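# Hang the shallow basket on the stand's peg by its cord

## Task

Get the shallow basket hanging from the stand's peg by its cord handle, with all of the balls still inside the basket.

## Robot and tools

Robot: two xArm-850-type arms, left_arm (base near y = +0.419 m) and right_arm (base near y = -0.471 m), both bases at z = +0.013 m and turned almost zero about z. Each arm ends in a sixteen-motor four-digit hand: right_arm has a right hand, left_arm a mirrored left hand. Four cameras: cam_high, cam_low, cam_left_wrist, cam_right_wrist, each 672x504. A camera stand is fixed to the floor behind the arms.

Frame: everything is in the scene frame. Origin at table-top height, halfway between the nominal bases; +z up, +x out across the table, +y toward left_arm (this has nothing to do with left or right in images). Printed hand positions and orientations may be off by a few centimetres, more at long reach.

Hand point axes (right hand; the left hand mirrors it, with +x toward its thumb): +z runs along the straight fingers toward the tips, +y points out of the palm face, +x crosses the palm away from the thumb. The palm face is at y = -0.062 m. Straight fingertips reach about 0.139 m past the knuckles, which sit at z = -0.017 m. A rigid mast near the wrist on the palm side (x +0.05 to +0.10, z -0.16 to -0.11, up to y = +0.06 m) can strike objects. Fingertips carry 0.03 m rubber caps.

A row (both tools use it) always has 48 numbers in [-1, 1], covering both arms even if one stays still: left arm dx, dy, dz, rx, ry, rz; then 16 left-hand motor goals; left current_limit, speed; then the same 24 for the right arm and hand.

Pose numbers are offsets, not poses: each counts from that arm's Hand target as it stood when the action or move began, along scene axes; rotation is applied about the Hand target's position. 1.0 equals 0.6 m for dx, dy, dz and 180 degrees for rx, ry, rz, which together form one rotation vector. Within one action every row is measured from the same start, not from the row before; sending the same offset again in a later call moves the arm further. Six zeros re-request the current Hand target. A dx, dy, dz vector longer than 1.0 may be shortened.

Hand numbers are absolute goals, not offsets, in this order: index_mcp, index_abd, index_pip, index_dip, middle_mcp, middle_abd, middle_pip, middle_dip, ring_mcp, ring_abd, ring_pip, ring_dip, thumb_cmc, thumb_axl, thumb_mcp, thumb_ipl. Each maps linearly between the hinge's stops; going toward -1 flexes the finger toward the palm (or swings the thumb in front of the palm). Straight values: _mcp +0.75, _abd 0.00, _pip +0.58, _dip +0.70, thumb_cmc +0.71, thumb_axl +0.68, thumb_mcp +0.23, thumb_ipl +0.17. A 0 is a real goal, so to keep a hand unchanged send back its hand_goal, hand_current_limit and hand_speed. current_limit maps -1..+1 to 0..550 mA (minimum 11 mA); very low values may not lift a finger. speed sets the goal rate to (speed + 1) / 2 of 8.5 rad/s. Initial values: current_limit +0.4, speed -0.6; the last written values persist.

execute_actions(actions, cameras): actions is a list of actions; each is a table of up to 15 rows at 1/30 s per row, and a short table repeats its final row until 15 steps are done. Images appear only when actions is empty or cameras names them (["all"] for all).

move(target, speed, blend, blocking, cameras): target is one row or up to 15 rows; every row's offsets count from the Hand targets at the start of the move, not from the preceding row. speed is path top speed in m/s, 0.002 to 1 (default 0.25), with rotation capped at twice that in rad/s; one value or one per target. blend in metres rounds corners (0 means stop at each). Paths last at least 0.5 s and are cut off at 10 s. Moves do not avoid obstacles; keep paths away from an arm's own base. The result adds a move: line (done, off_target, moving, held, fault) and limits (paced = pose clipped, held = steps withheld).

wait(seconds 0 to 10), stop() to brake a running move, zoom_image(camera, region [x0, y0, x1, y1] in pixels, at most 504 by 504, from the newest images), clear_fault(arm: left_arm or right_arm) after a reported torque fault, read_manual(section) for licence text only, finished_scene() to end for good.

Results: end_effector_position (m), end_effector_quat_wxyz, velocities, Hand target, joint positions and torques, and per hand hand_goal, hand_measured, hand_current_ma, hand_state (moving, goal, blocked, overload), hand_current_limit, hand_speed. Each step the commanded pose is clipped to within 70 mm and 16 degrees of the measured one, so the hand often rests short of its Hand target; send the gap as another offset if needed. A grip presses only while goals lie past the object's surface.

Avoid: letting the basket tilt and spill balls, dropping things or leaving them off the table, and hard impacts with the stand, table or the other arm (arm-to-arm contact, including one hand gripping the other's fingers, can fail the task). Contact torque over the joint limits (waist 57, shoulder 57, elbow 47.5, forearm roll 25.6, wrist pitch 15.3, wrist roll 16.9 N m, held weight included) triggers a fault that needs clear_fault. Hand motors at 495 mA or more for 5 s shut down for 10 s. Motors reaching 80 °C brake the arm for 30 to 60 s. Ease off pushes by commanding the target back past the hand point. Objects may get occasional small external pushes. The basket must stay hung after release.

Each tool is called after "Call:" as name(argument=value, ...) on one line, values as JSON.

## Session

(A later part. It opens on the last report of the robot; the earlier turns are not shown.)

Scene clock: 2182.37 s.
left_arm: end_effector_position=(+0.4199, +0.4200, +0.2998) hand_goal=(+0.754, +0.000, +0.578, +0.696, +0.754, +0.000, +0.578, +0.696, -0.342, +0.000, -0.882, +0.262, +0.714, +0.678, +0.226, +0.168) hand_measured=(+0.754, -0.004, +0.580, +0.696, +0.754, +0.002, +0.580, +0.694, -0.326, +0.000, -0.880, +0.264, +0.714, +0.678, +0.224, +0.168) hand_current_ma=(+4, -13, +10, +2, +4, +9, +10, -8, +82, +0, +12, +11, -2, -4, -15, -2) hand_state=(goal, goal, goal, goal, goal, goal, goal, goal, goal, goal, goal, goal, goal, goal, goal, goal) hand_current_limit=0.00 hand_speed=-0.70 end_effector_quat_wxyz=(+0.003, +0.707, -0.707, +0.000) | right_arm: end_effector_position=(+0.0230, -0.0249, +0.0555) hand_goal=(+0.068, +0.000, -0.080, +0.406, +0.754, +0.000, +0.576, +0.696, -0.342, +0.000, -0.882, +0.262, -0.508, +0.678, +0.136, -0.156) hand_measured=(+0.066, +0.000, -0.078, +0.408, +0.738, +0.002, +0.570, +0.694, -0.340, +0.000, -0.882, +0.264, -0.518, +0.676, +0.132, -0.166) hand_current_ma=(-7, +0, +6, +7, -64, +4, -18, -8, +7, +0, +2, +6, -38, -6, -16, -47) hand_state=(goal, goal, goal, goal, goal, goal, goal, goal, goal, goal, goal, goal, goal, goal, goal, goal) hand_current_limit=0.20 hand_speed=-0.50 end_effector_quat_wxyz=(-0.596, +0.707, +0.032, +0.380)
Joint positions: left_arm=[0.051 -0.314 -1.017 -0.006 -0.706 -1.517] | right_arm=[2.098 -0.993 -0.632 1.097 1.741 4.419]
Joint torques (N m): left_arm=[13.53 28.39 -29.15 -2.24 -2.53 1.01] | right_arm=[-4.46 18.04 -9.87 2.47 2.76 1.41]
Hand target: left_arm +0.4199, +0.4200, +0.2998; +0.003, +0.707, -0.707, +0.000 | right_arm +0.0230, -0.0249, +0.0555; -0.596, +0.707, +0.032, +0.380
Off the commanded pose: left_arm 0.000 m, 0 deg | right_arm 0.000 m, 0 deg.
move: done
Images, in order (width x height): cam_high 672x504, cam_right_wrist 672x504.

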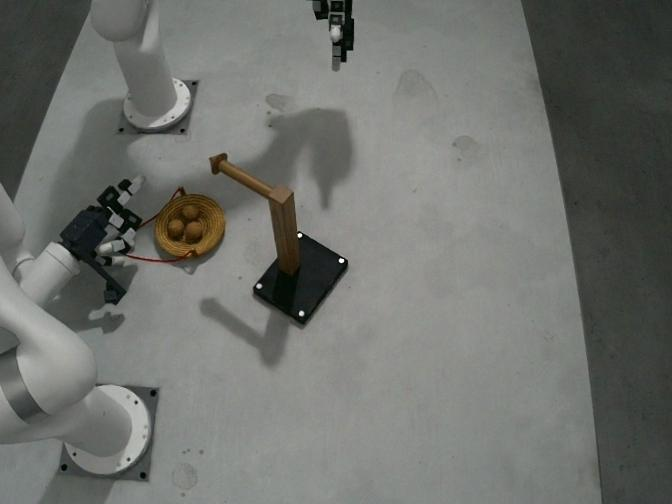

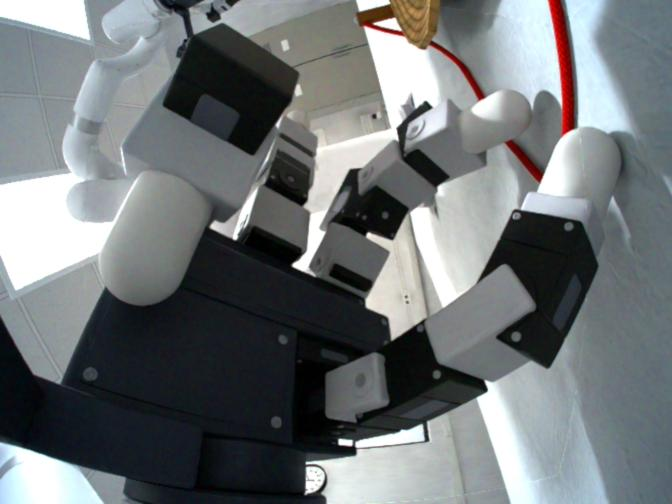

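Call:
move(target=[0,0,0,0,0,0,0.754,0,0.577,0.696,0.754,0,0.577,0.696,-0.342,0,-0.883,0.261,0.714,0.678,0.226,0.168,0.0,-0.7,-0.0607,-0.018,0.0017,0,0,0,0.0685,0,-0.08,0.406,0.754,0,0.576,0.696,-0.342,0,-0.882,0.262,-0.509,0.678,0.135,-0.157,0.2,-0.5], speed=0.04, cameras=["cam_high","cam_right_wrist"])

Call:
zoom_image(camera="cam_right_wrist", region=[440, 0, 672, 200])

Call:
zoom_image(camera="cam_high", region=[80, 130, 260, 270])

Scene clock: 2191.33 s.
left_arm: end_effector_position=(+0.4199, +0.4200, +0.2998) hand_goal=(+0.754, +0.000, +0.578, +0.696, +0.754, +0.000, +0.578, +0.696, -0.342, +0.000, -0.882, +0.262, +0.714, +0.678, +0.226, +0.168) hand_measured=(+0.754, -0.004, +0.580, +0.696, +0.754, +0.002, +0.580, +0.694, -0.326, +0.000, -0.880, +0.264, +0.714, +0.678, +0.224, +0.168) hand_current_ma=(+4, -13, +10, +2, +4, +9, +10, -8, +82, +0, +12, +11, -2, -4, -15, -2) hand_state=(goal, goal, goal, goal, goal, goal, goal, goal, goal, goal, goal, goal, goal, goal, goal, goal) hand_current_limit=0.00 hand_speed=-0.70 end_effector_quat_wxyz=(+0.003, +0.707, -0.707, +0.000) | right_arm: end_effector_position=(-0.0134, -0.0357, +0.0565) hand_goal=(+0.068, +0.000, -0.080, +0.406, +0.754, +0.000, +0.576, +0.696, -0.342, +0.000, -0.882, +0.262, -0.508, +0.678, +0.136, -0.156) hand_measured=(+0.066, +0.000, -0.078, +0.408, +0.738, +0.002, +0.570, +0.694, -0.340, +0.000, -0.882, +0.264, -0.514, +0.676, +0.130, -0.160) hand_current_ma=(-7, +0, +6, +7, -64, +4, -18, -8, +7, +0, +2, +6, -21, -11, -30, -17) hand_state=(goal, goal, goal, goal, goal, goal, goal, goal, goal, goal, goal, goal, goal, goal, goal, goal) hand_current_limit=0.20 hand_speed=-0.50 end_effector_quat_wxyz=(-0.596, +0.707, +0.032, +0.380)
Joint positions: left_arm=[0.051 -0.314 -1.017 -0.006 -0.706 -1.517] | right_arm=[2.21 -0.99 -0.656 1.201 1.695 4.409]
Joint torques (N m): left_arm=[15.74 26.98 -28.98 -2.15 -2.43 0.94] | right_arm=[5.71 35.7 -11.6 2.39 -0.34 -1.83]
Hand target: left_arm +0.4199, +0.4200, +0.2998; +0.003, +0.707, -0.707, +0.000 | right_arm -0.0134, -0.0357, +0.0565; -0.596, +0.707, +0.032, +0.380
Off the commanded pose: left_arm 0.000 m, 0 deg | right_arm 0.000 m, 0 deg.
move: done
Images, in order (width x height): cam_high 672x504, cam_right_wrist 672x504.

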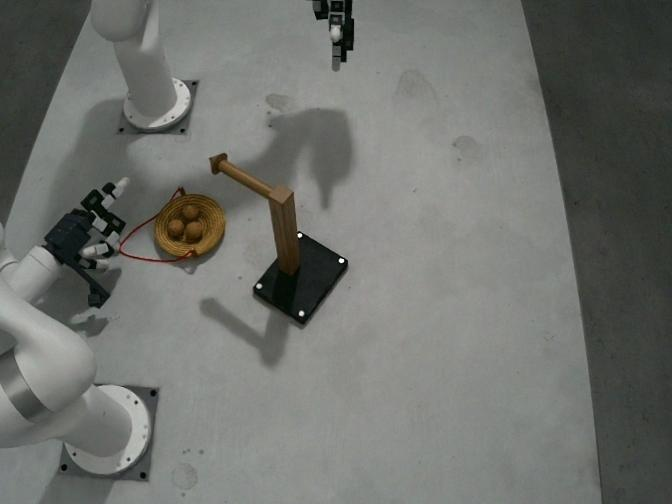

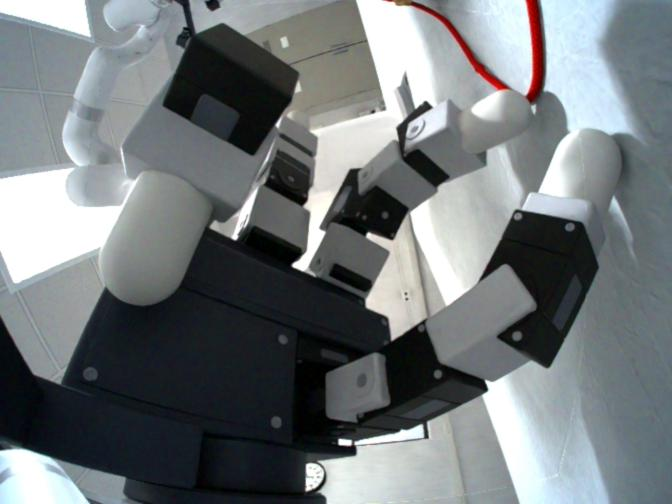

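Scaled by 2.172 from the camera's 672x504 image, which has a finer 960x720 frame.

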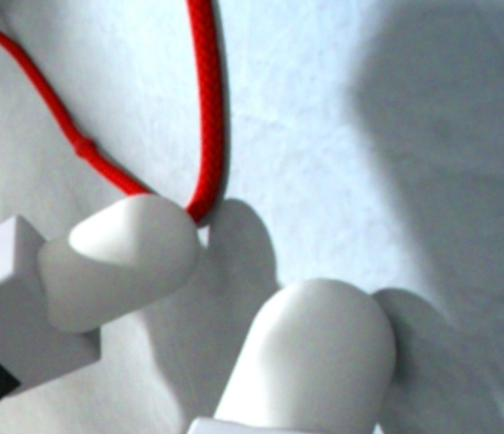

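Scaled by 2.800 from the camera's 672x504 image, which has a finer 960x720 frame.

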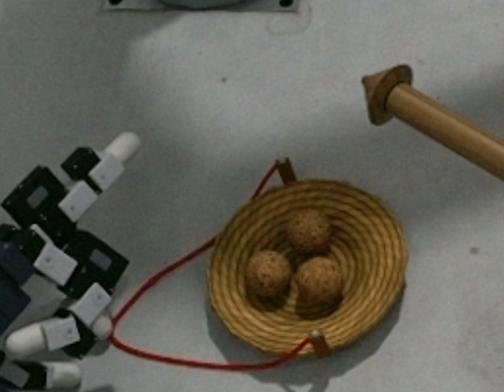

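Call:
move(target=[[0,0,0,0,0,0,0.754,0,0.577,0.696,0.754,0,0.577,0.696,-0.342,0,-0.883,0.261,0.714,0.678,0.226,0.168,0.0,-0.7,0,0,0.025,0,0,0,0.0685,0,-0.08,0.406,0.754,0,0.576,0.696,-0.342,0,-0.882,0.262,-0.509,0.678,0.135,-0.157,0.2,-0.5],[0,0,0,0,0,0,0.754,0,0.577,0.696,0.754,0,0.577,0.696,-0.342,0,-0.883,0.261,0.714,0.678,0.226,0.168,0.0,-0.7,0.0517,0.016,0.025,0,0,0,-0.041,0,0.109,0.478,0.754,0,0.576,0.696,-0.342,0,-0.882,0.262,-0.509,0.678,0.135,-0.157,0.2,-0.5],[0,0,0,0,0,0,0.754,0,0.577,0.696,0.754,0,0.577,0.696,-0.342,0,-0.883,0.261,0.714,0.678,0.226,0.168,0.0,-0.7,0.0517,0.016,0.0025,0,0,0,-0.041,0,0.109,0.478,0.754,0,0.576,0.696,-0.342,0,-0.882,0.262,-0.509,0.678,0.135,-0.157,0.2,-0.5]], speed=[0.08,0.1,0.05], cameras=["cam_high","cam_right_wrist"])

Call:
zoom_image(camera="cam_right_wrist", region=[440, 0, 672, 200])

Call:
zoom_image(camera="cam_high", region=[80, 130, 260, 270])

Scene clock: 2220.43 s.
left_arm: end_effector_position=(+0.4199, +0.4200, +0.2998) hand_goal=(+0.754, +0.000, +0.578, +0.696, +0.754, +0.000, +0.578, +0.696, -0.342, +0.000, -0.882, +0.262, +0.714, +0.678, +0.226, +0.168) hand_measured=(+0.754, -0.004, +0.580, +0.696, +0.754, +0.002, +0.580, +0.694, -0.326, +0.000, -0.880, +0.264, +0.714, +0.678, +0.224, +0.168) hand_current_ma=(+4, -13, +10, +2, +4, +9, +10, -8, +82, +0, +12, +11, -2, -4, -15, -2) hand_state=(goal, goal, goal, goal, goal, goal, goal, goal, goal, goal, goal, goal, goal, goal, goal, goal) hand_current_limit=0.00 hand_speed=-0.70 end_effector_quat_wxyz=(+0.003, +0.707, -0.707, +0.000) | right_arm: end_effector_position=(+0.0176, -0.0261, +0.0580) hand_goal=(-0.040, +0.000, +0.110, +0.478, +0.754, +0.000, +0.576, +0.696, -0.342, +0.000, -0.882, +0.262, -0.508, +0.678, +0.136, -0.156) hand_measured=(-0.042, +0.000, +0.106, +0.476, +0.738, +0.002, +0.570, +0.694, -0.340, +0.000, -0.882, +0.264, -0.506, +0.676, +0.134, -0.158) hand_current_ma=(-4, +0, -9, -7, -64, +4, -18, -8, +6, +0, +2, +6, +6, -6, -4, -5) hand_state=(goal, goal, goal, goal, goal, goal, goal, goal, goal, goal, goal, goal, goal, goal, goal, goal) hand_current_limit=0.20 hand_speed=-0.50 end_effector_quat_wxyz=(-0.596, +0.707, +0.032, +0.380)
Joint positions: left_arm=[0.051 -0.314 -1.017 -0.006 -0.706 -1.517] | right_arm=[2.114 -0.985 -0.632 1.111 1.732 4.414]
Joint torques (N m): left_arm=[14.49 27.87 -28.83 -1.81 -2.38 0.85] | right_arm=[-7.44 19.72 -11.29 2 3.53 1.46]
Hand target: left_arm +0.4199, +0.4200, +0.2998; +0.003, +0.707, -0.707, +0.000 | right_arm +0.0176, -0.0261, +0.0580; -0.596, +0.707, +0.032, +0.380
Off the commanded pose: left_arm 0.000 m, 0 deg | right_arm 0.000 m, 0 deg.
move: done
Images, in order (width x height): cam_high 672x504, cam_right_wrist 672x504.

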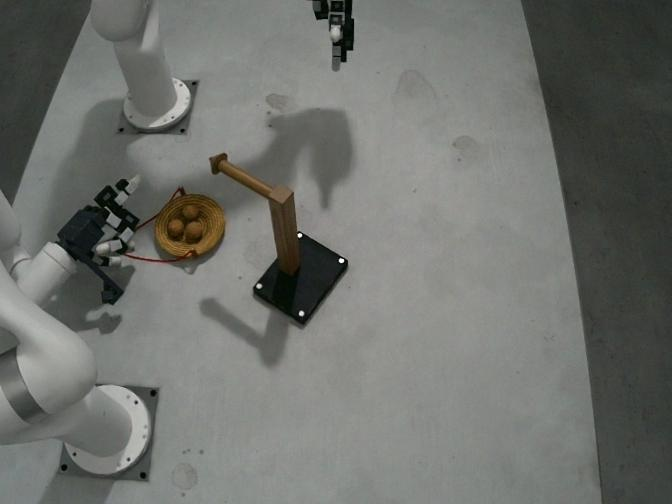

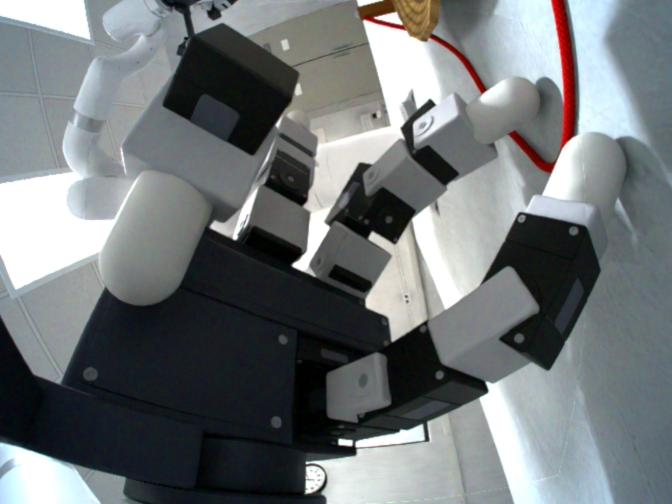

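Scaled by 2.172 from the camera's 672x504 image, which has a finer 960x720 frame.

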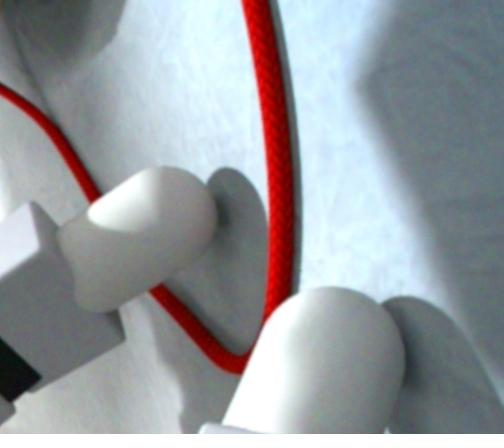

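Scaled by 2.800 from the camera's 672x504 image, which has a finer 960x720 frame.

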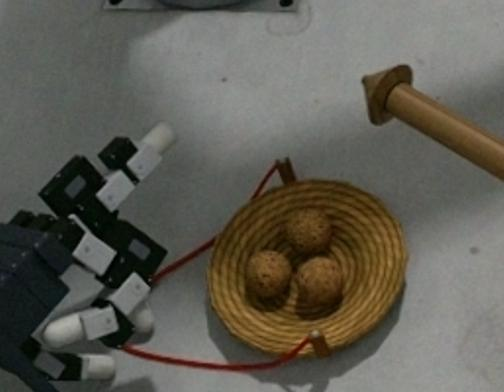

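Call:
move(target=[[0,0,0,0,0,0,0.754,0,0.577,0.696,0.754,0,0.577,0.696,-0.342,0,-0.883,0.261,0.714,0.678,0.226,0.168,0.0,-0.7,-0.0639,-0.019,-0.002,0,0,0,-0.041,0,0.109,0.478,0.754,0,0.576,0.696,-0.342,0,-0.882,0.262,-0.509,0.678,0.135,-0.157,0.2,-0.5]], speed=[0.04], cameras=["cam_high","cam_right_wrist"])

Call:
zoom_image(camera="cam_right_wrist", region=[440, 0, 672, 200])

Call:
zoom_image(camera="cam_high", region=[80, 130, 260, 270])

Scene clock: 2226.10 s.
left_arm: end_effector_position=(+0.4199, +0.4200, +0.2998) hand_goal=(+0.754, +0.000, +0.578, +0.696, +0.754, +0.000, +0.578, +0.696, -0.342, +0.000, -0.882, +0.262, +0.714, +0.678, +0.226, +0.168) hand_measured=(+0.754, -0.004, +0.580, +0.696, +0.754, +0.002, +0.580, +0.694, -0.326, +0.000, -0.880, +0.264, +0.714, +0.678, +0.224, +0.168) hand_current_ma=(+4, -13, +10, +2, +4, +9, +10, -8, +82, +0, +12, +11, -2, -4, -15, -2) hand_state=(goal, goal, goal, goal, goal, goal, goal, goal, goal, goal, goal, goal, goal, goal, goal, goal) hand_current_limit=0.00 hand_speed=-0.70 end_effector_quat_wxyz=(+0.003, +0.707, -0.707, +0.000) | right_arm: end_effector_position=(-0.0207, -0.0375, +0.0568) hand_goal=(-0.040, +0.000, +0.110, +0.478, +0.754, +0.000, +0.576, +0.696, -0.342, +0.000, -0.882, +0.262, -0.508, +0.678, +0.136, -0.156) hand_measured=(-0.040, -0.006, +0.110, +0.476, +0.738, +0.002, +0.570, +0.694, -0.340, +0.000, -0.882, +0.264, -0.514, +0.676, +0.132, -0.158) hand_current_ma=(+2, -15, +1, -4, -64, +4, -18, -8, +6, +0, +2, +6, -17, -6, -13, -5) hand_state=(goal, goal, goal, goal, goal, goal, goal, goal, goal, goal, goal, goal, goal, goal, goal, goal) hand_current_limit=0.20 hand_speed=-0.50 end_effector_quat_wxyz=(-0.596, +0.707, +0.032, +0.380)
Joint positions: left_arm=[0.051 -0.314 -1.017 -0.006 -0.706 -1.517] | right_arm=[2.23 -0.989 -0.663 1.22 1.686 4.405]
Joint torques (N m): left_arm=[14.76 28.87 -28.32 -1.94 -2.4 0.76] | right_arm=[5.88 20.42 -11.99 2.28 -0.39 -1.72]
Hand target: left_arm +0.4199, +0.4200, +0.2998; +0.003, +0.707, -0.707, +0.000 | right_arm -0.0208, -0.0375, +0.0568; -0.596, +0.707, +0.032, +0.380
Off the commanded pose: left_arm 0.000 m, 0 deg | right_arm 0.000 m, 0 deg.
move: done
Images, in order (width x height): cam_high 672x504, cam_right_wrist 672x504.

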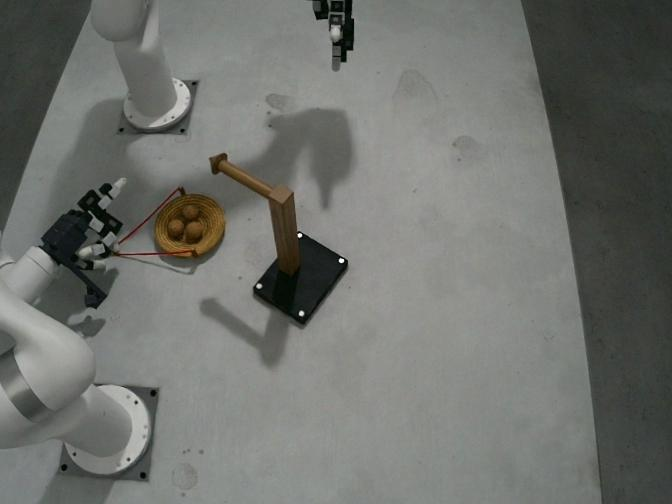

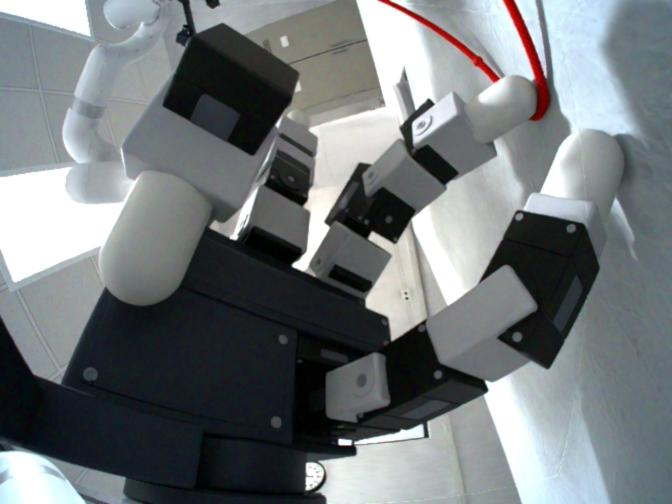

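Scaled by 2.172 from the camera's 672x504 image, which has a finer 960x720 frame.

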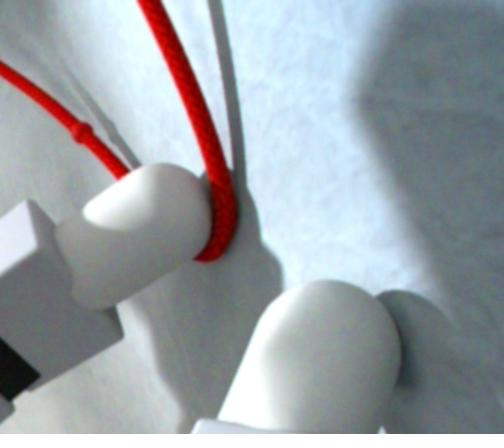

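Scaled by 2.800 from the camera's 672x504 image, which has a finer 960x720 frame.

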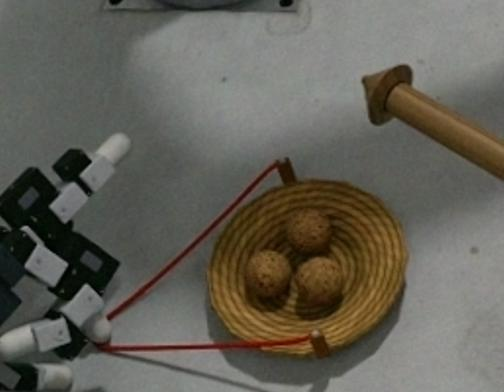

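Call:
move(target=[[0,0,0,0,0,0,0.754,0,0.577,0.696,0.754,0,0.577,0.696,-0.342,0,-0.883,0.261,0.714,0.678,0.226,0.168,0.0,-0.7,0.0248,0.011,0.001,0,0,-0.2417,-0.041,0,0.109,0.478,0.754,0,0.576,0.696,-0.342,0,-0.882,0.262,-0.509,0.678,0.135,-0.157,0.2,-0.5]], speed=[0.12], cameras=["cam_high","cam_right_wrist"])

Call:
zoom_image(camera="cam_right_wrist", region=[440, 0, 672, 200])

Call:
zoom_image(camera="cam_high", region=[60, 130, 240, 270])

Scene clock: 2262.97 s.
left_arm: end_effector_position=(+0.4199, +0.4200, +0.2998) hand_goal=(+0.754, +0.000, +0.578, +0.696, +0.754, +0.000, +0.578, +0.696, -0.342, +0.000, -0.882, +0.262, +0.714, +0.678, +0.226, +0.168) hand_measured=(+0.754, -0.004, +0.580, +0.696, +0.754, +0.002, +0.580, +0.694, -0.326, +0.000, -0.880, +0.264, +0.714, +0.678, +0.224, +0.168) hand_current_ma=(+4, -13, +10, +2, +4, +9, +10, -8, +82, +0, +12, +11, -2, -4, -15, -2) hand_state=(goal, goal, goal, goal, goal, goal, goal, goal, goal, goal, goal, goal, goal, goal, goal, goal) hand_current_limit=0.00 hand_speed=-0.70 end_effector_quat_wxyz=(+0.003, +0.707, -0.707, +0.000) | right_arm: end_effector_position=(-0.0059, -0.0309, +0.0574) hand_goal=(-0.040, +0.000, +0.110, +0.478, +0.754, +0.000, +0.576, +0.696, -0.342, +0.000, -0.882, +0.262, -0.508, +0.678, +0.136, -0.156) hand_measured=(-0.042, +0.000, +0.110, +0.476, +0.738, +0.002, +0.570, +0.694, -0.340, +0.000, -0.882, +0.264, -0.510, +0.676, +0.134, -0.158) hand_current_ma=(-4, -1, +1, -4, -64, +4, -18, -8, +6, +0, +2, +6, -5, -6, -5, -5) hand_state=(goal, goal, goal, goal, goal, goal, goal, goal, goal, goal, goal, goal, goal, goal, goal, goal) hand_current_limit=0.20 hand_speed=-0.50 end_effector_quat_wxyz=(-0.412, +0.668, -0.232, +0.574)
Joint positions: left_arm=[0.051 -0.314 -1.017 -0.006 -0.706 -1.517] | right_arm=[2.149 -1.064 -1.066 1.88 1.57 4.098]
Joint torques (N m): left_arm=[12.86 28.72 -28.9 -1.89 -2.36 0.81] | right_arm=[-7.97 25.75 -18.51 1.79 3.61 -1.86]
Hand target: left_arm +0.4199, +0.4200, +0.2998; +0.003, +0.707, -0.707, +0.000 | right_arm -0.0059, -0.0309, +0.0574; -0.412, +0.668, -0.232, +0.574
Off the commanded pose: left_arm 0.000 m, 0 deg | right_arm 0.000 m, 0 deg.
move: done
Images, in order (width x height): cam_high 672x504, cam_right_wrist 672x504.

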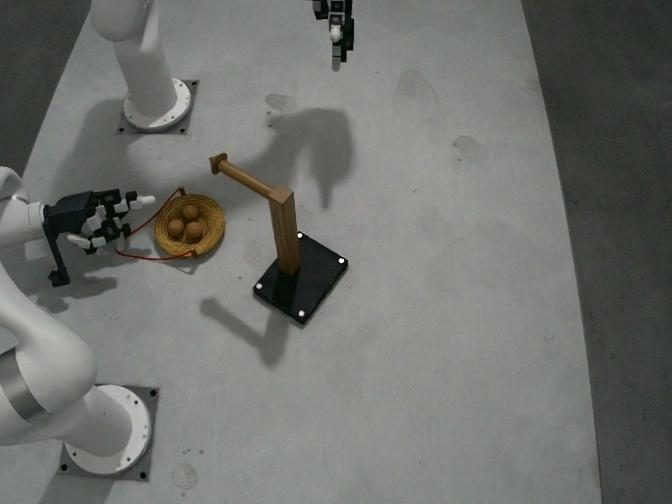

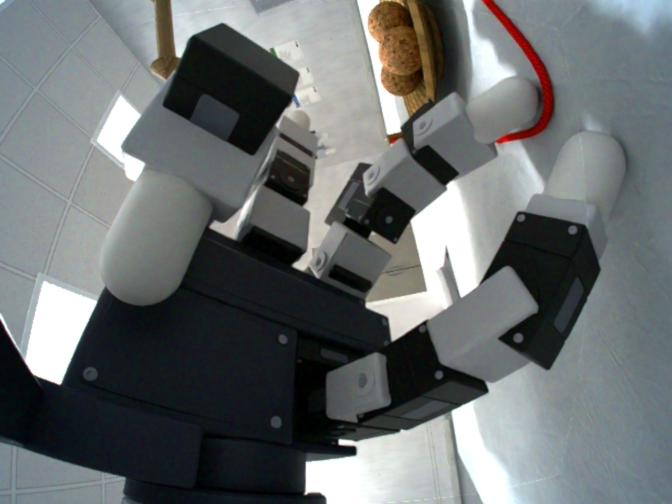

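Scaled by 2.172 from the camera's 672x504 image, which has a finer 960x720 frame.

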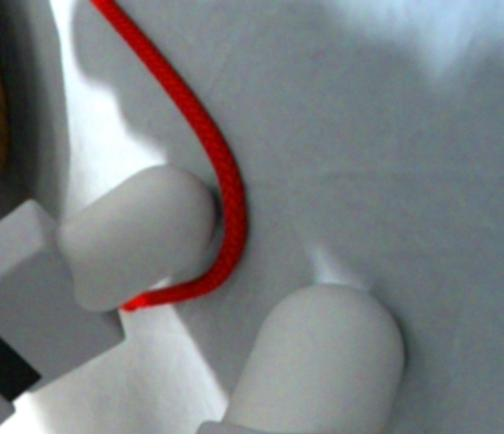

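Scaled by 2.800 from the camera's 672x504 image, which has a finer 960x720 frame.

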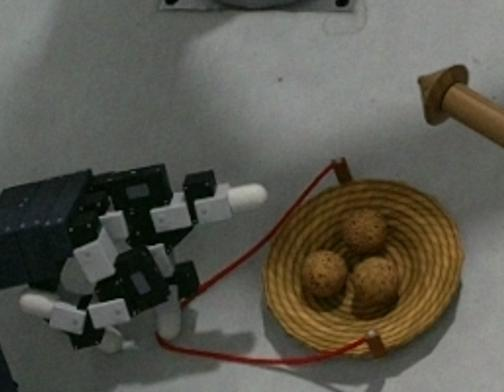

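Call:
move(target=[[0,0,0,0,0,0,0.754,0,0.577,0.696,0.754,0,0.577,0.696,-0.342,0,-0.883,0.261,0.714,0.678,0.226,0.168,0.0,-0.7,0,0,-0.0017,0,0,0,-0.041,0,0.109,0.478,0.754,0,0.576,0.696,-0.342,0,-0.882,0.262,-0.509,0.678,0.25,-0.3,0.2,-0.5],[0,0,0,0,0,0,0.754,0,0.577,0.696,0.754,0,0.577,0.696,-0.342,0,-0.883,0.261,0.714,0.678,0.226,0.168,0.0,-0.7,-0.0463,-0.0138,-0.0017,0,0,0,-0.041,0,0.109,0.478,0.754,0,0.576,0.696,-0.342,0,-0.882,0.262,-0.509,0.678,0.25,-0.3,0.2,-0.5],[0,0,0,0,0,0,0.754,0,0.577,0.696,0.754,0,0.577,0.696,-0.342,0,-0.883,0.261,0.714,0.678,0.226,0.168,0.0,-0.7,-0.0463,-0.0138,0.0233,0,0,0,-0.041,0,0.109,0.478,0.754,0,0.576,0.696,-0.342,0,-0.882,0.262,-0.509,0.678,0.25,-0.3,0.2,-0.5]], speed=[0.03,0.04,0.02], cameras=["cam_high","cam_right_wrist"])

Call:
zoom_image(camera="cam_right_wrist", region=[440, 0, 672, 200])

Call:
zoom_image(camera="cam_high", region=[60, 130, 240, 270])

Scene clock: 2288.23 s.
left_arm: end_effector_position=(+0.4199, +0.4200, +0.2998) hand_goal=(+0.754, +0.000, +0.578, +0.696, +0.754, +0.000, +0.578, +0.696, -0.342, +0.000, -0.882, +0.262, +0.714, +0.678, +0.226, +0.168) hand_measured=(+0.754, -0.004, +0.580, +0.696, +0.754, +0.002, +0.580, +0.694, -0.326, +0.000, -0.880, +0.264, +0.714, +0.678, +0.224, +0.168) hand_current_ma=(+4, -13, +10, +2, +4, +9, +10, -8, +82, +0, +12, +11, -2, -4, -15, -2) hand_state=(goal, goal, goal, goal, goal, goal, goal, goal, goal, goal, goal, goal, goal, goal, goal, goal) hand_current_limit=0.00 hand_speed=-0.70 end_effector_quat_wxyz=(+0.003, +0.707, -0.707, +0.000) | right_arm: end_effector_position=(-0.0337, -0.0392, +0.0713) hand_goal=(-0.040, +0.000, +0.110, +0.478, +0.754, +0.000, +0.576, +0.696, -0.342, +0.000, -0.882, +0.262, -0.508, +0.678, +0.250, -0.300) hand_measured=(-0.042, +0.000, +0.112, +0.480, +0.738, +0.002, +0.570, +0.694, -0.340, +0.000, -0.882, +0.264, -0.506, +0.676, +0.248, -0.300) hand_current_ma=(-4, -1, +8, +5, -64, +4, -18, -8, +6, +0, +2, +6, +5, -6, -7, -3) hand_state=(goal, goal, goal, goal, goal, goal, goal, goal, goal, goal, goal, goal, goal, goal, goal, goal) hand_current_limit=0.20 hand_speed=-0.50 end_effector_quat_wxyz=(-0.412, +0.668, -0.232, +0.574)
Joint positions: left_arm=[0.051 -0.314 -1.017 -0.006 -0.706 -1.517] | right_arm=[2.204 -1.039 -1.074 1.935 1.583 4.066]
Joint torques (N m): left_arm=[16.05 29.88 -28.4 -2.31 -2.52 0.85] | right_arm=[5.54 41.06 -4.72 0.28 3.65 -1.95]
Hand target: left_arm +0.4199, +0.4200, +0.2998; +0.003, +0.707, -0.707, +0.000 | right_arm -0.0337, -0.0392, +0.0714; -0.412, +0.668, -0.232, +0.574
Off the commanded pose: left_arm 0.000 m, 0 deg | right_arm 0.000 m, 0 deg.
move: done
Images, in order (width x height): cam_high 672x504, cam_right_wrist 672x504.

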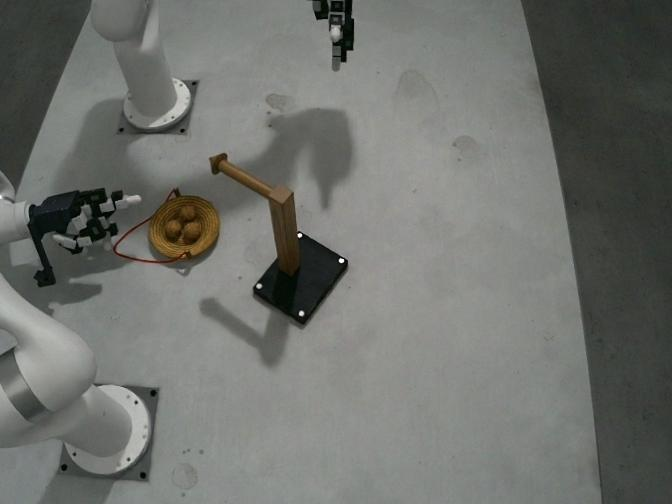

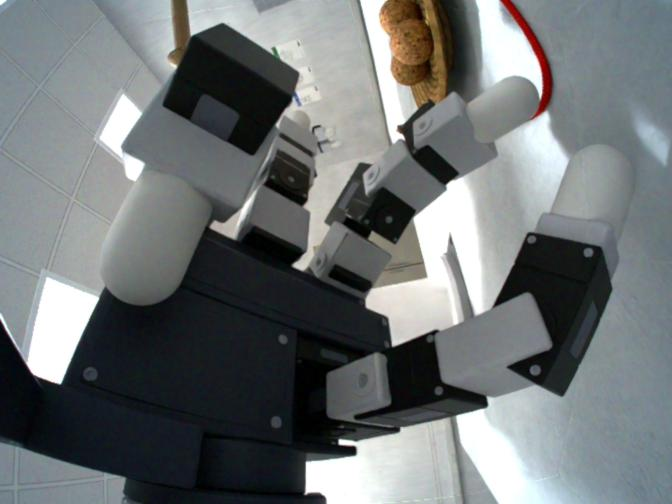

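Scaled by 2.172 from the camera's 672x504 image, which has a finer 960x720 frame.

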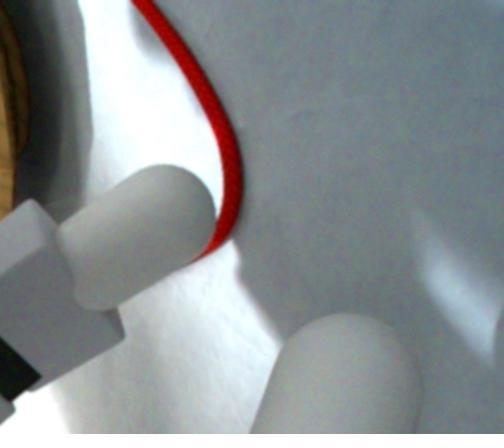

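Scaled by 2.800 from the camera's 672x504 image, which has a finer 960x720 frame.

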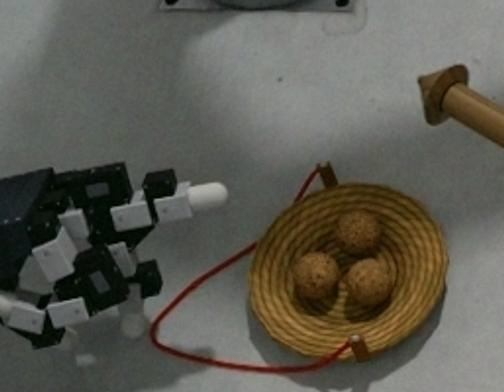

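Call:
move(target=[[0,0,0,0,0,0,0.754,0,0.577,0.696,0.754,0,0.577,0.696,-0.342,0,-0.883,0.261,0.714,0.678,0.226,0.168,0.0,-0.7,0.07,0.03,0,0,0,0,-0.041,0,0.109,0.478,0.754,0,0.576,0.696,-0.342,0,-0.882,0.262,-0.509,0.678,0.25,-0.3,0.2,-0.5],[0,0,0,0,0,0,0.754,0,0.577,0.696,0.754,0,0.577,0.696,-0.342,0,-0.883,0.261,0.714,0.678,0.226,0.168,0.0,-0.7,0.07,0.03,-0.0247,0,0,0,-0.041,0,0.109,0.478,0.754,0,0.576,0.696,-0.342,0,-0.882,0.262,-0.509,0.678,0.25,-0.3,0.2,-0.5],[0,0,0,0,0,0,0.754,0,0.577,0.696,0.754,0,0.577,0.696,-0.342,0,-0.883,0.261,0.714,0.678,0.226,0.168,0.0,-0.7,0.0317,-0.0058,-0.0247,0,0,0,-0.041,0,0.109,0.478,0.754,0,0.576,0.696,-0.342,0,-0.882,0.262,-0.509,0.678,0.25,-0.3,0.2,-0.5]], speed=[0.1,0.05,0.05], cameras=["cam_high","cam_right_wrist"])

Call:
zoom_image(camera="cam_high", region=[60, 130, 240, 270])

Scene clock: 2415.03 s.
left_arm: end_effector_position=(+0.4199, +0.4200, +0.2998) hand_goal=(+0.754, +0.000, +0.578, +0.696, +0.754, +0.000, +0.578, +0.696, -0.342, +0.000, -0.882, +0.262, +0.714, +0.678, +0.226, +0.168) hand_measured=(+0.754, -0.004, +0.580, +0.696, +0.754, +0.002, +0.580, +0.694, -0.326, +0.000, -0.880, +0.264, +0.714, +0.678, +0.224, +0.168) hand_current_ma=(+4, -13, +10, +2, +4, +9, +10, -8, +82, +0, +12, +11, -2, -4, -15, -2) hand_state=(goal, goal, goal, goal, goal, goal, goal, goal, goal, goal, goal, goal, goal, goal, goal, goal) hand_current_limit=0.00 hand_speed=-0.70 end_effector_quat_wxyz=(+0.003, +0.707, -0.707, +0.000) | right_arm: end_effector_position=(-0.0146, -0.0427, +0.0565) hand_goal=(-0.040, +0.000, +0.110, +0.478, +0.754, +0.000, +0.576, +0.696, -0.342, +0.000, -0.882, +0.262, -0.508, +0.678, +0.250, -0.300) hand_measured=(-0.028, -0.002, +0.116, +0.480, +0.738, +0.002, +0.570, +0.694, -0.340, +0.000, -0.882, +0.264, -0.506, +0.676, +0.248, -0.300) hand_current_ma=(+42, -3, +16, +3, -64, +4, -18, -8, +5, +0, +2, +6, +5, -6, -5, -3) hand_state=(goal, goal, goal, goal, goal, goal, goal, goal, goal, goal, goal, goal, goal, goal, goal, goal) hand_current_limit=0.20 hand_speed=-0.50 end_effector_quat_wxyz=(-0.412, +0.668, -0.232, +0.574)
Joint positions: left_arm=[0.051 -0.314 -1.017 -0.006 -0.706 -1.517] | right_arm=[2.177 -1.062 -1.054 1.908 1.567 4.107]
Joint torques (N m): left_arm=[12.9 28.21 -28.67 -1.59 -2.35 0.96] | right_arm=[4.87 40.62 -4.12 2.08 -0.3 1.5]
Hand target: left_arm +0.4199, +0.4200, +0.2998; +0.003, +0.707, -0.707, +0.000 | right_arm -0.0146, -0.0427, +0.0565; -0.412, +0.668, -0.232, +0.574
Off the commanded pose: left_arm 0.000 m, 0 deg | right_arm 0.000 m, 0 deg.
move: done
Images, in order (width x height): cam_high 672x504, cam_right_wrist 672x504.

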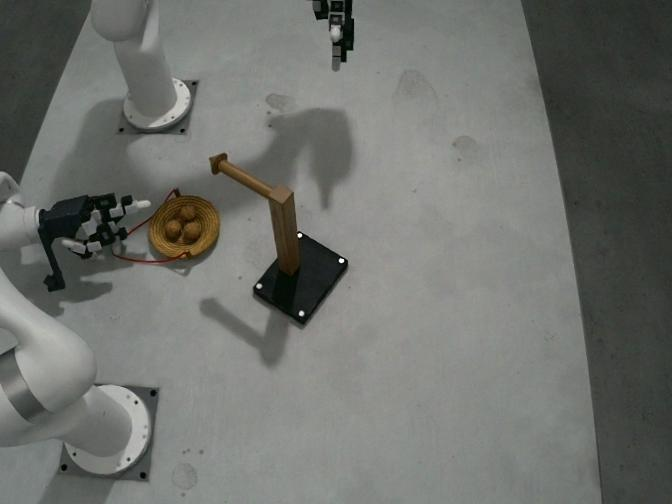

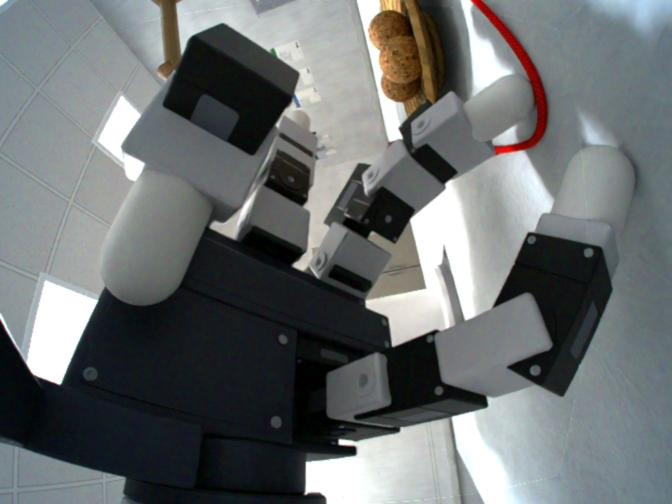

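Scaled by 2.800 from the camera's 672x504 image, which has a finer 960x720 frame.

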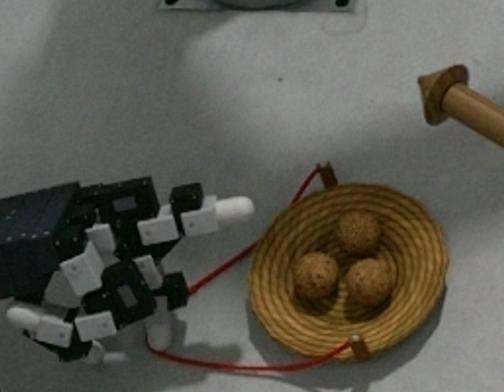

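Call:
move(target=[[0,0,0,0,0,0,0.754,0,0.577,0.696,0.754,0,0.577,0.696,-0.342,0,-0.883,0.261,0.714,0.678,0.226,0.168,0.0,-0.7,0.0207,-0.0638,0,0,0,0,-0.041,0,0.109,0.478,0.754,0,0.576,0.696,-0.342,0,-0.882,0.262,-0.509,0.678,0.25,-0.3,0.2,-0.5],[0,0,0,0,0,0,0.754,0,0.577,0.696,0.754,0,0.577,0.696,-0.342,0,-0.883,0.261,0.714,0.678,0.226,0.168,0.0,-0.7,0.064,-0.1187,0,0,0,0,-0.041,0,0.109,0.478,0.754,0,0.576,0.696,-0.342,0,-0.882,0.262,-0.509,0.678,0.25,-0.3,0.2,-0.5],[0,0,0,0,0,0,0.754,0,0.577,0.696,0.754,0,0.577,0.696,-0.342,0,-0.883,0.261,0.714,0.678,0.226,0.168,0.0,-0.7,0.1242,-0.166,0,0,0,0,-0.041,0,0.109,0.478,0.754,0,0.576,0.696,-0.342,0,-0.882,0.262,-0.509,0.678,0.25,-0.3,0.2,-0.5]], speed=[0.05,0.05,0.05], blend=[0.012,0.012,0], cameras=["cam_high","cam_right_wrist"])

Call:
zoom_image(camera="cam_high", region=[60, 150, 240, 290])

Scene clock: 2423.20 s.
left_arm: end_effector_position=(+0.4199, +0.4200, +0.2998) hand_goal=(+0.754, +0.000, +0.578, +0.696, +0.754, +0.000, +0.578, +0.696, -0.342, +0.000, -0.882, +0.262, +0.714, +0.678, +0.226, +0.168) hand_measured=(+0.754, -0.004, +0.580, +0.696, +0.754, +0.002, +0.580, +0.694, -0.326, +0.000, -0.880, +0.264, +0.714, +0.678, +0.224, +0.168) hand_current_ma=(+4, -13, +10, +2, +4, +9, +10, -8, +82, +0, +12, +11, -2, -4, -15, -2) hand_state=(goal, goal, goal, goal, goal, goal, goal, goal, goal, goal, goal, goal, goal, goal, goal, goal) hand_current_limit=0.00 hand_speed=-0.70 end_effector_quat_wxyz=(+0.003, +0.707, -0.707, +0.000) | right_arm: end_effector_position=(+0.0599, -0.1423, +0.0565) hand_goal=(-0.040, +0.000, +0.110, +0.478, +0.754, +0.000, +0.576, +0.696, -0.342, +0.000, -0.882, +0.262, -0.508, +0.678, +0.250, -0.300) hand_measured=(-0.046, +0.000, +0.100, +0.472, +0.738, +0.002, +0.570, +0.694, -0.340, +0.000, -0.882, +0.264, -0.506, +0.676, +0.248, -0.300) hand_current_ma=(-24, -1, -34, -17, -64, +4, -18, -8, +5, +0, +2, +6, +6, -6, -5, -3) hand_state=(goal, goal, goal, goal, goal, goal, goal, goal, goal, goal, goal, goal, goal, goal, goal, goal) hand_current_limit=0.20 hand_speed=-0.50 end_effector_quat_wxyz=(-0.412, +0.668, -0.232, +0.574)
Joint positions: left_arm=[0.051 -0.314 -1.017 -0.006 -0.706 -1.517] | right_arm=[2.172 -0.994 -0.734 1.892 1.486 4.345]
Joint torques (N m): left_arm=[15.36 28.04 -28.46 -1.4 -2.32 0.87] | right_arm=[-7.96 35.44 3.04 -0.34 -0.61 1.38]
Hand target: left_arm +0.4199, +0.4200, +0.2998; +0.003, +0.707, -0.707, +0.000 | right_arm +0.0599, -0.1423, +0.0565; -0.412, +0.668, -0.232, +0.574
Off the commanded pose: left_arm 0.000 m, 0 deg | right_arm 0.000 m, 0 deg.
move: done
Images, in order (width x height): cam_high 672x504, cam_right_wrist 672x504.

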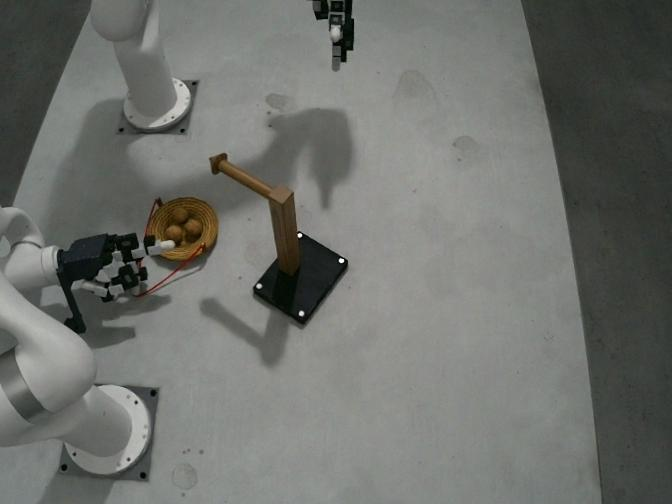

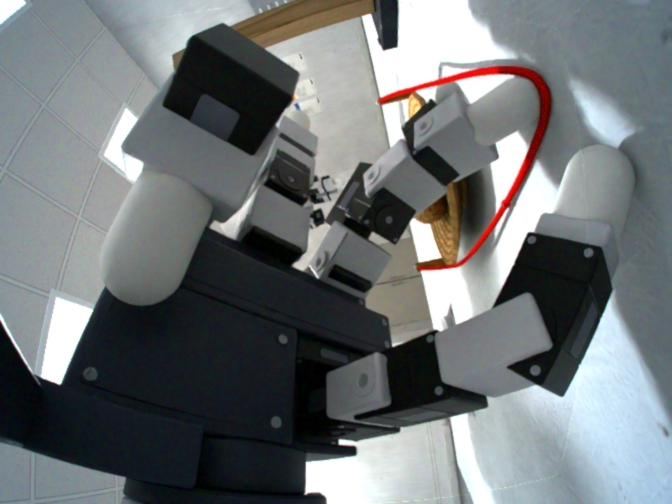

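Scaled by 2.800 from the camera's 672x504 image, which has a finer 960x720 frame.

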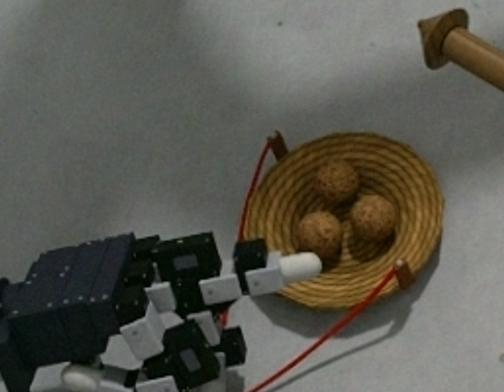

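Call:
move(target=[[0,0,0,0,0,0,0.754,0,0.577,0.696,0.754,0,0.577,0.696,-0.342,0,-0.883,0.261,0.714,0.678,0.226,0.168,0.0,-0.7,0,0,0.0583,0,0,0,-0.041,0,0.109,0.478,0.754,0,0.576,0.696,-0.342,0,-0.882,0.262,-0.509,0.678,0.25,-0.3,0.2,-0.5],[0,0,0,0,0,0,0.754,0,0.577,0.696,0.754,0,0.577,0.696,-0.342,0,-0.883,0.261,0.714,0.678,0.226,0.168,0.0,-0.7,0.0808,0.0928,0.0725,0.189,0.082,-0.1438,0.233,0,-0.737,-0.174,0.754,0,0.576,0.696,-0.274,0.27,0.285,0.478,-0.509,0.678,0.449,-0.373,0.2,-0.5]], speed=[0.08,0.2], cameras=["cam_high","cam_right_wrist","cam_low"])

Call:
zoom_image(camera="cam_high", region=[60, 150, 240, 290])

Scene clock: 2494.27 s.
left_arm: end_effector_position=(+0.4199, +0.4200, +0.2998) hand_goal=(+0.754, +0.000, +0.578, +0.696, +0.754, +0.000, +0.578, +0.696, -0.342, +0.000, -0.882, +0.262, +0.714, +0.678, +0.226, +0.168) hand_measured=(+0.754, -0.004, +0.580, +0.696, +0.754, +0.002, +0.580, +0.694, -0.326, +0.000, -0.880, +0.264, +0.714, +0.678, +0.224, +0.168) hand_current_ma=(+4, -13, +10, +2, +4, +9, +10, -8, +82, +0, +12, +11, -2, -4, -15, -2) hand_state=(goal, goal, goal, goal, goal, goal, goal, goal, goal, goal, goal, goal, goal, goal, goal, goal) hand_current_limit=0.00 hand_speed=-0.70 end_effector_quat_wxyz=(+0.003, +0.707, -0.707, +0.000) | right_arm: end_effector_position=(+0.1084, -0.0866, +0.1000) hand_goal=(+0.234, +0.000, -0.736, -0.174, +0.754, +0.000, +0.576, +0.696, -0.274, +0.270, +0.286, +0.478, -0.508, +0.678, +0.450, -0.372) hand_measured=(+0.224, +0.000, -0.730, -0.170, +0.738, +0.002, +0.570, +0.694, -0.276, +0.266, +0.284, +0.476, -0.506, +0.676, +0.444, -0.370) hand_current_ma=(-33, -1, +21, +9, -64, +4, -18, -8, -4, -11, -6, -6, +5, -6, -21, +10) hand_state=(goal, goal, goal, goal, goal, goal, goal, goal, goal, goal, goal, goal, goal, goal, goal, goal) hand_current_limit=0.20 hand_speed=-0.50 end_effector_quat_wxyz=(+0.419, -0.518, +0.579, -0.470)
Joint positions: left_arm=[0.051 -0.314 -1.017 -0.006 -0.706 -1.517] | right_arm=[1.905 -0.763 -0.739 2.032 1.35 4.732]
Joint torques (N m): left_arm=[14.29 29.73 -28.04 -1.84 -2.42 0.85] | right_arm=[-7.31 35.52 -17.92 2.11 -0.01 1.62]
Hand target: left_arm +0.4199, +0.4200, +0.2998; +0.003, +0.707, -0.707, +0.000 | right_arm +0.1084, -0.0866, +0.1000; +0.419, -0.518, +0.579, -0.470
Off the commanded pose: left_arm 0.000 m, 0 deg | right_arm 0.000 m, 0 deg.
move: done
Images, in order (width x height): cam_high 672x504, cam_low 672x504, cam_right_wrist 672x504.

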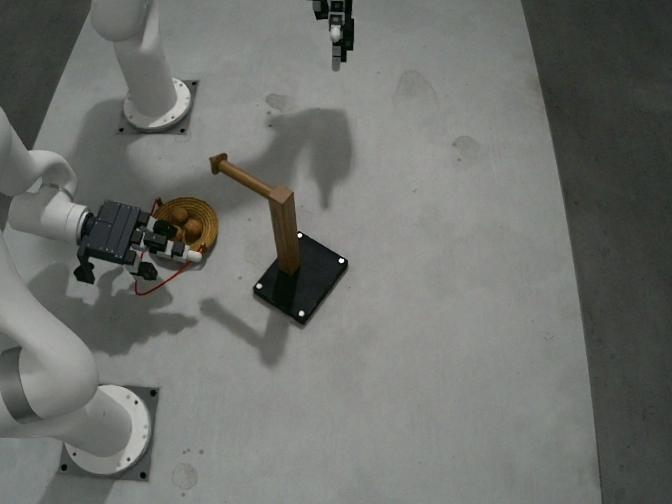

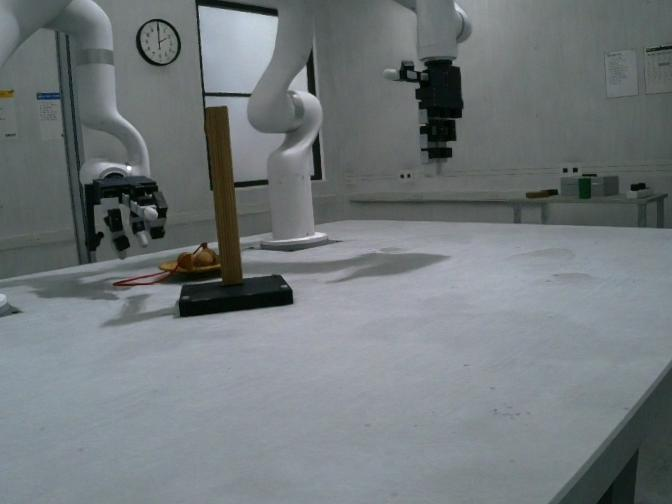

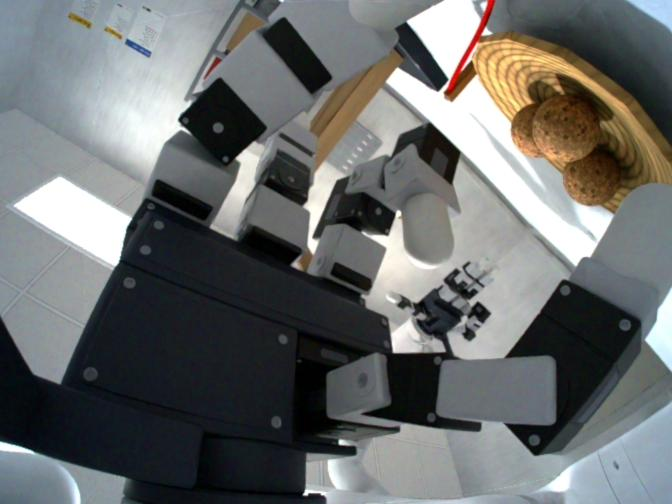

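Scaled by 2.800 from the camera's 672x504 image, which has a finer 960x720 frame.

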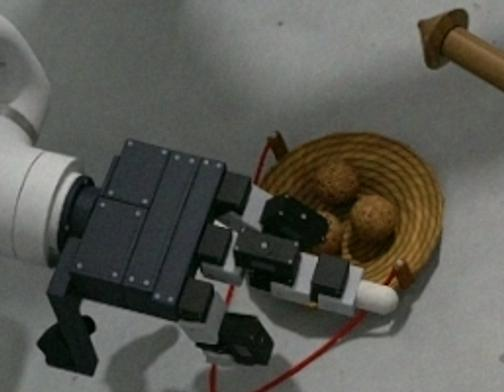

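Call:
zoom_image(camera="cam_high", region=[80, 190, 240, 310])

Scaled by 3.150 from the camera's 672x504 image, which has a finer 960x720 frame.

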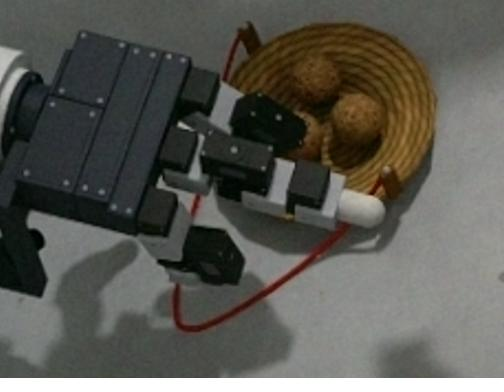

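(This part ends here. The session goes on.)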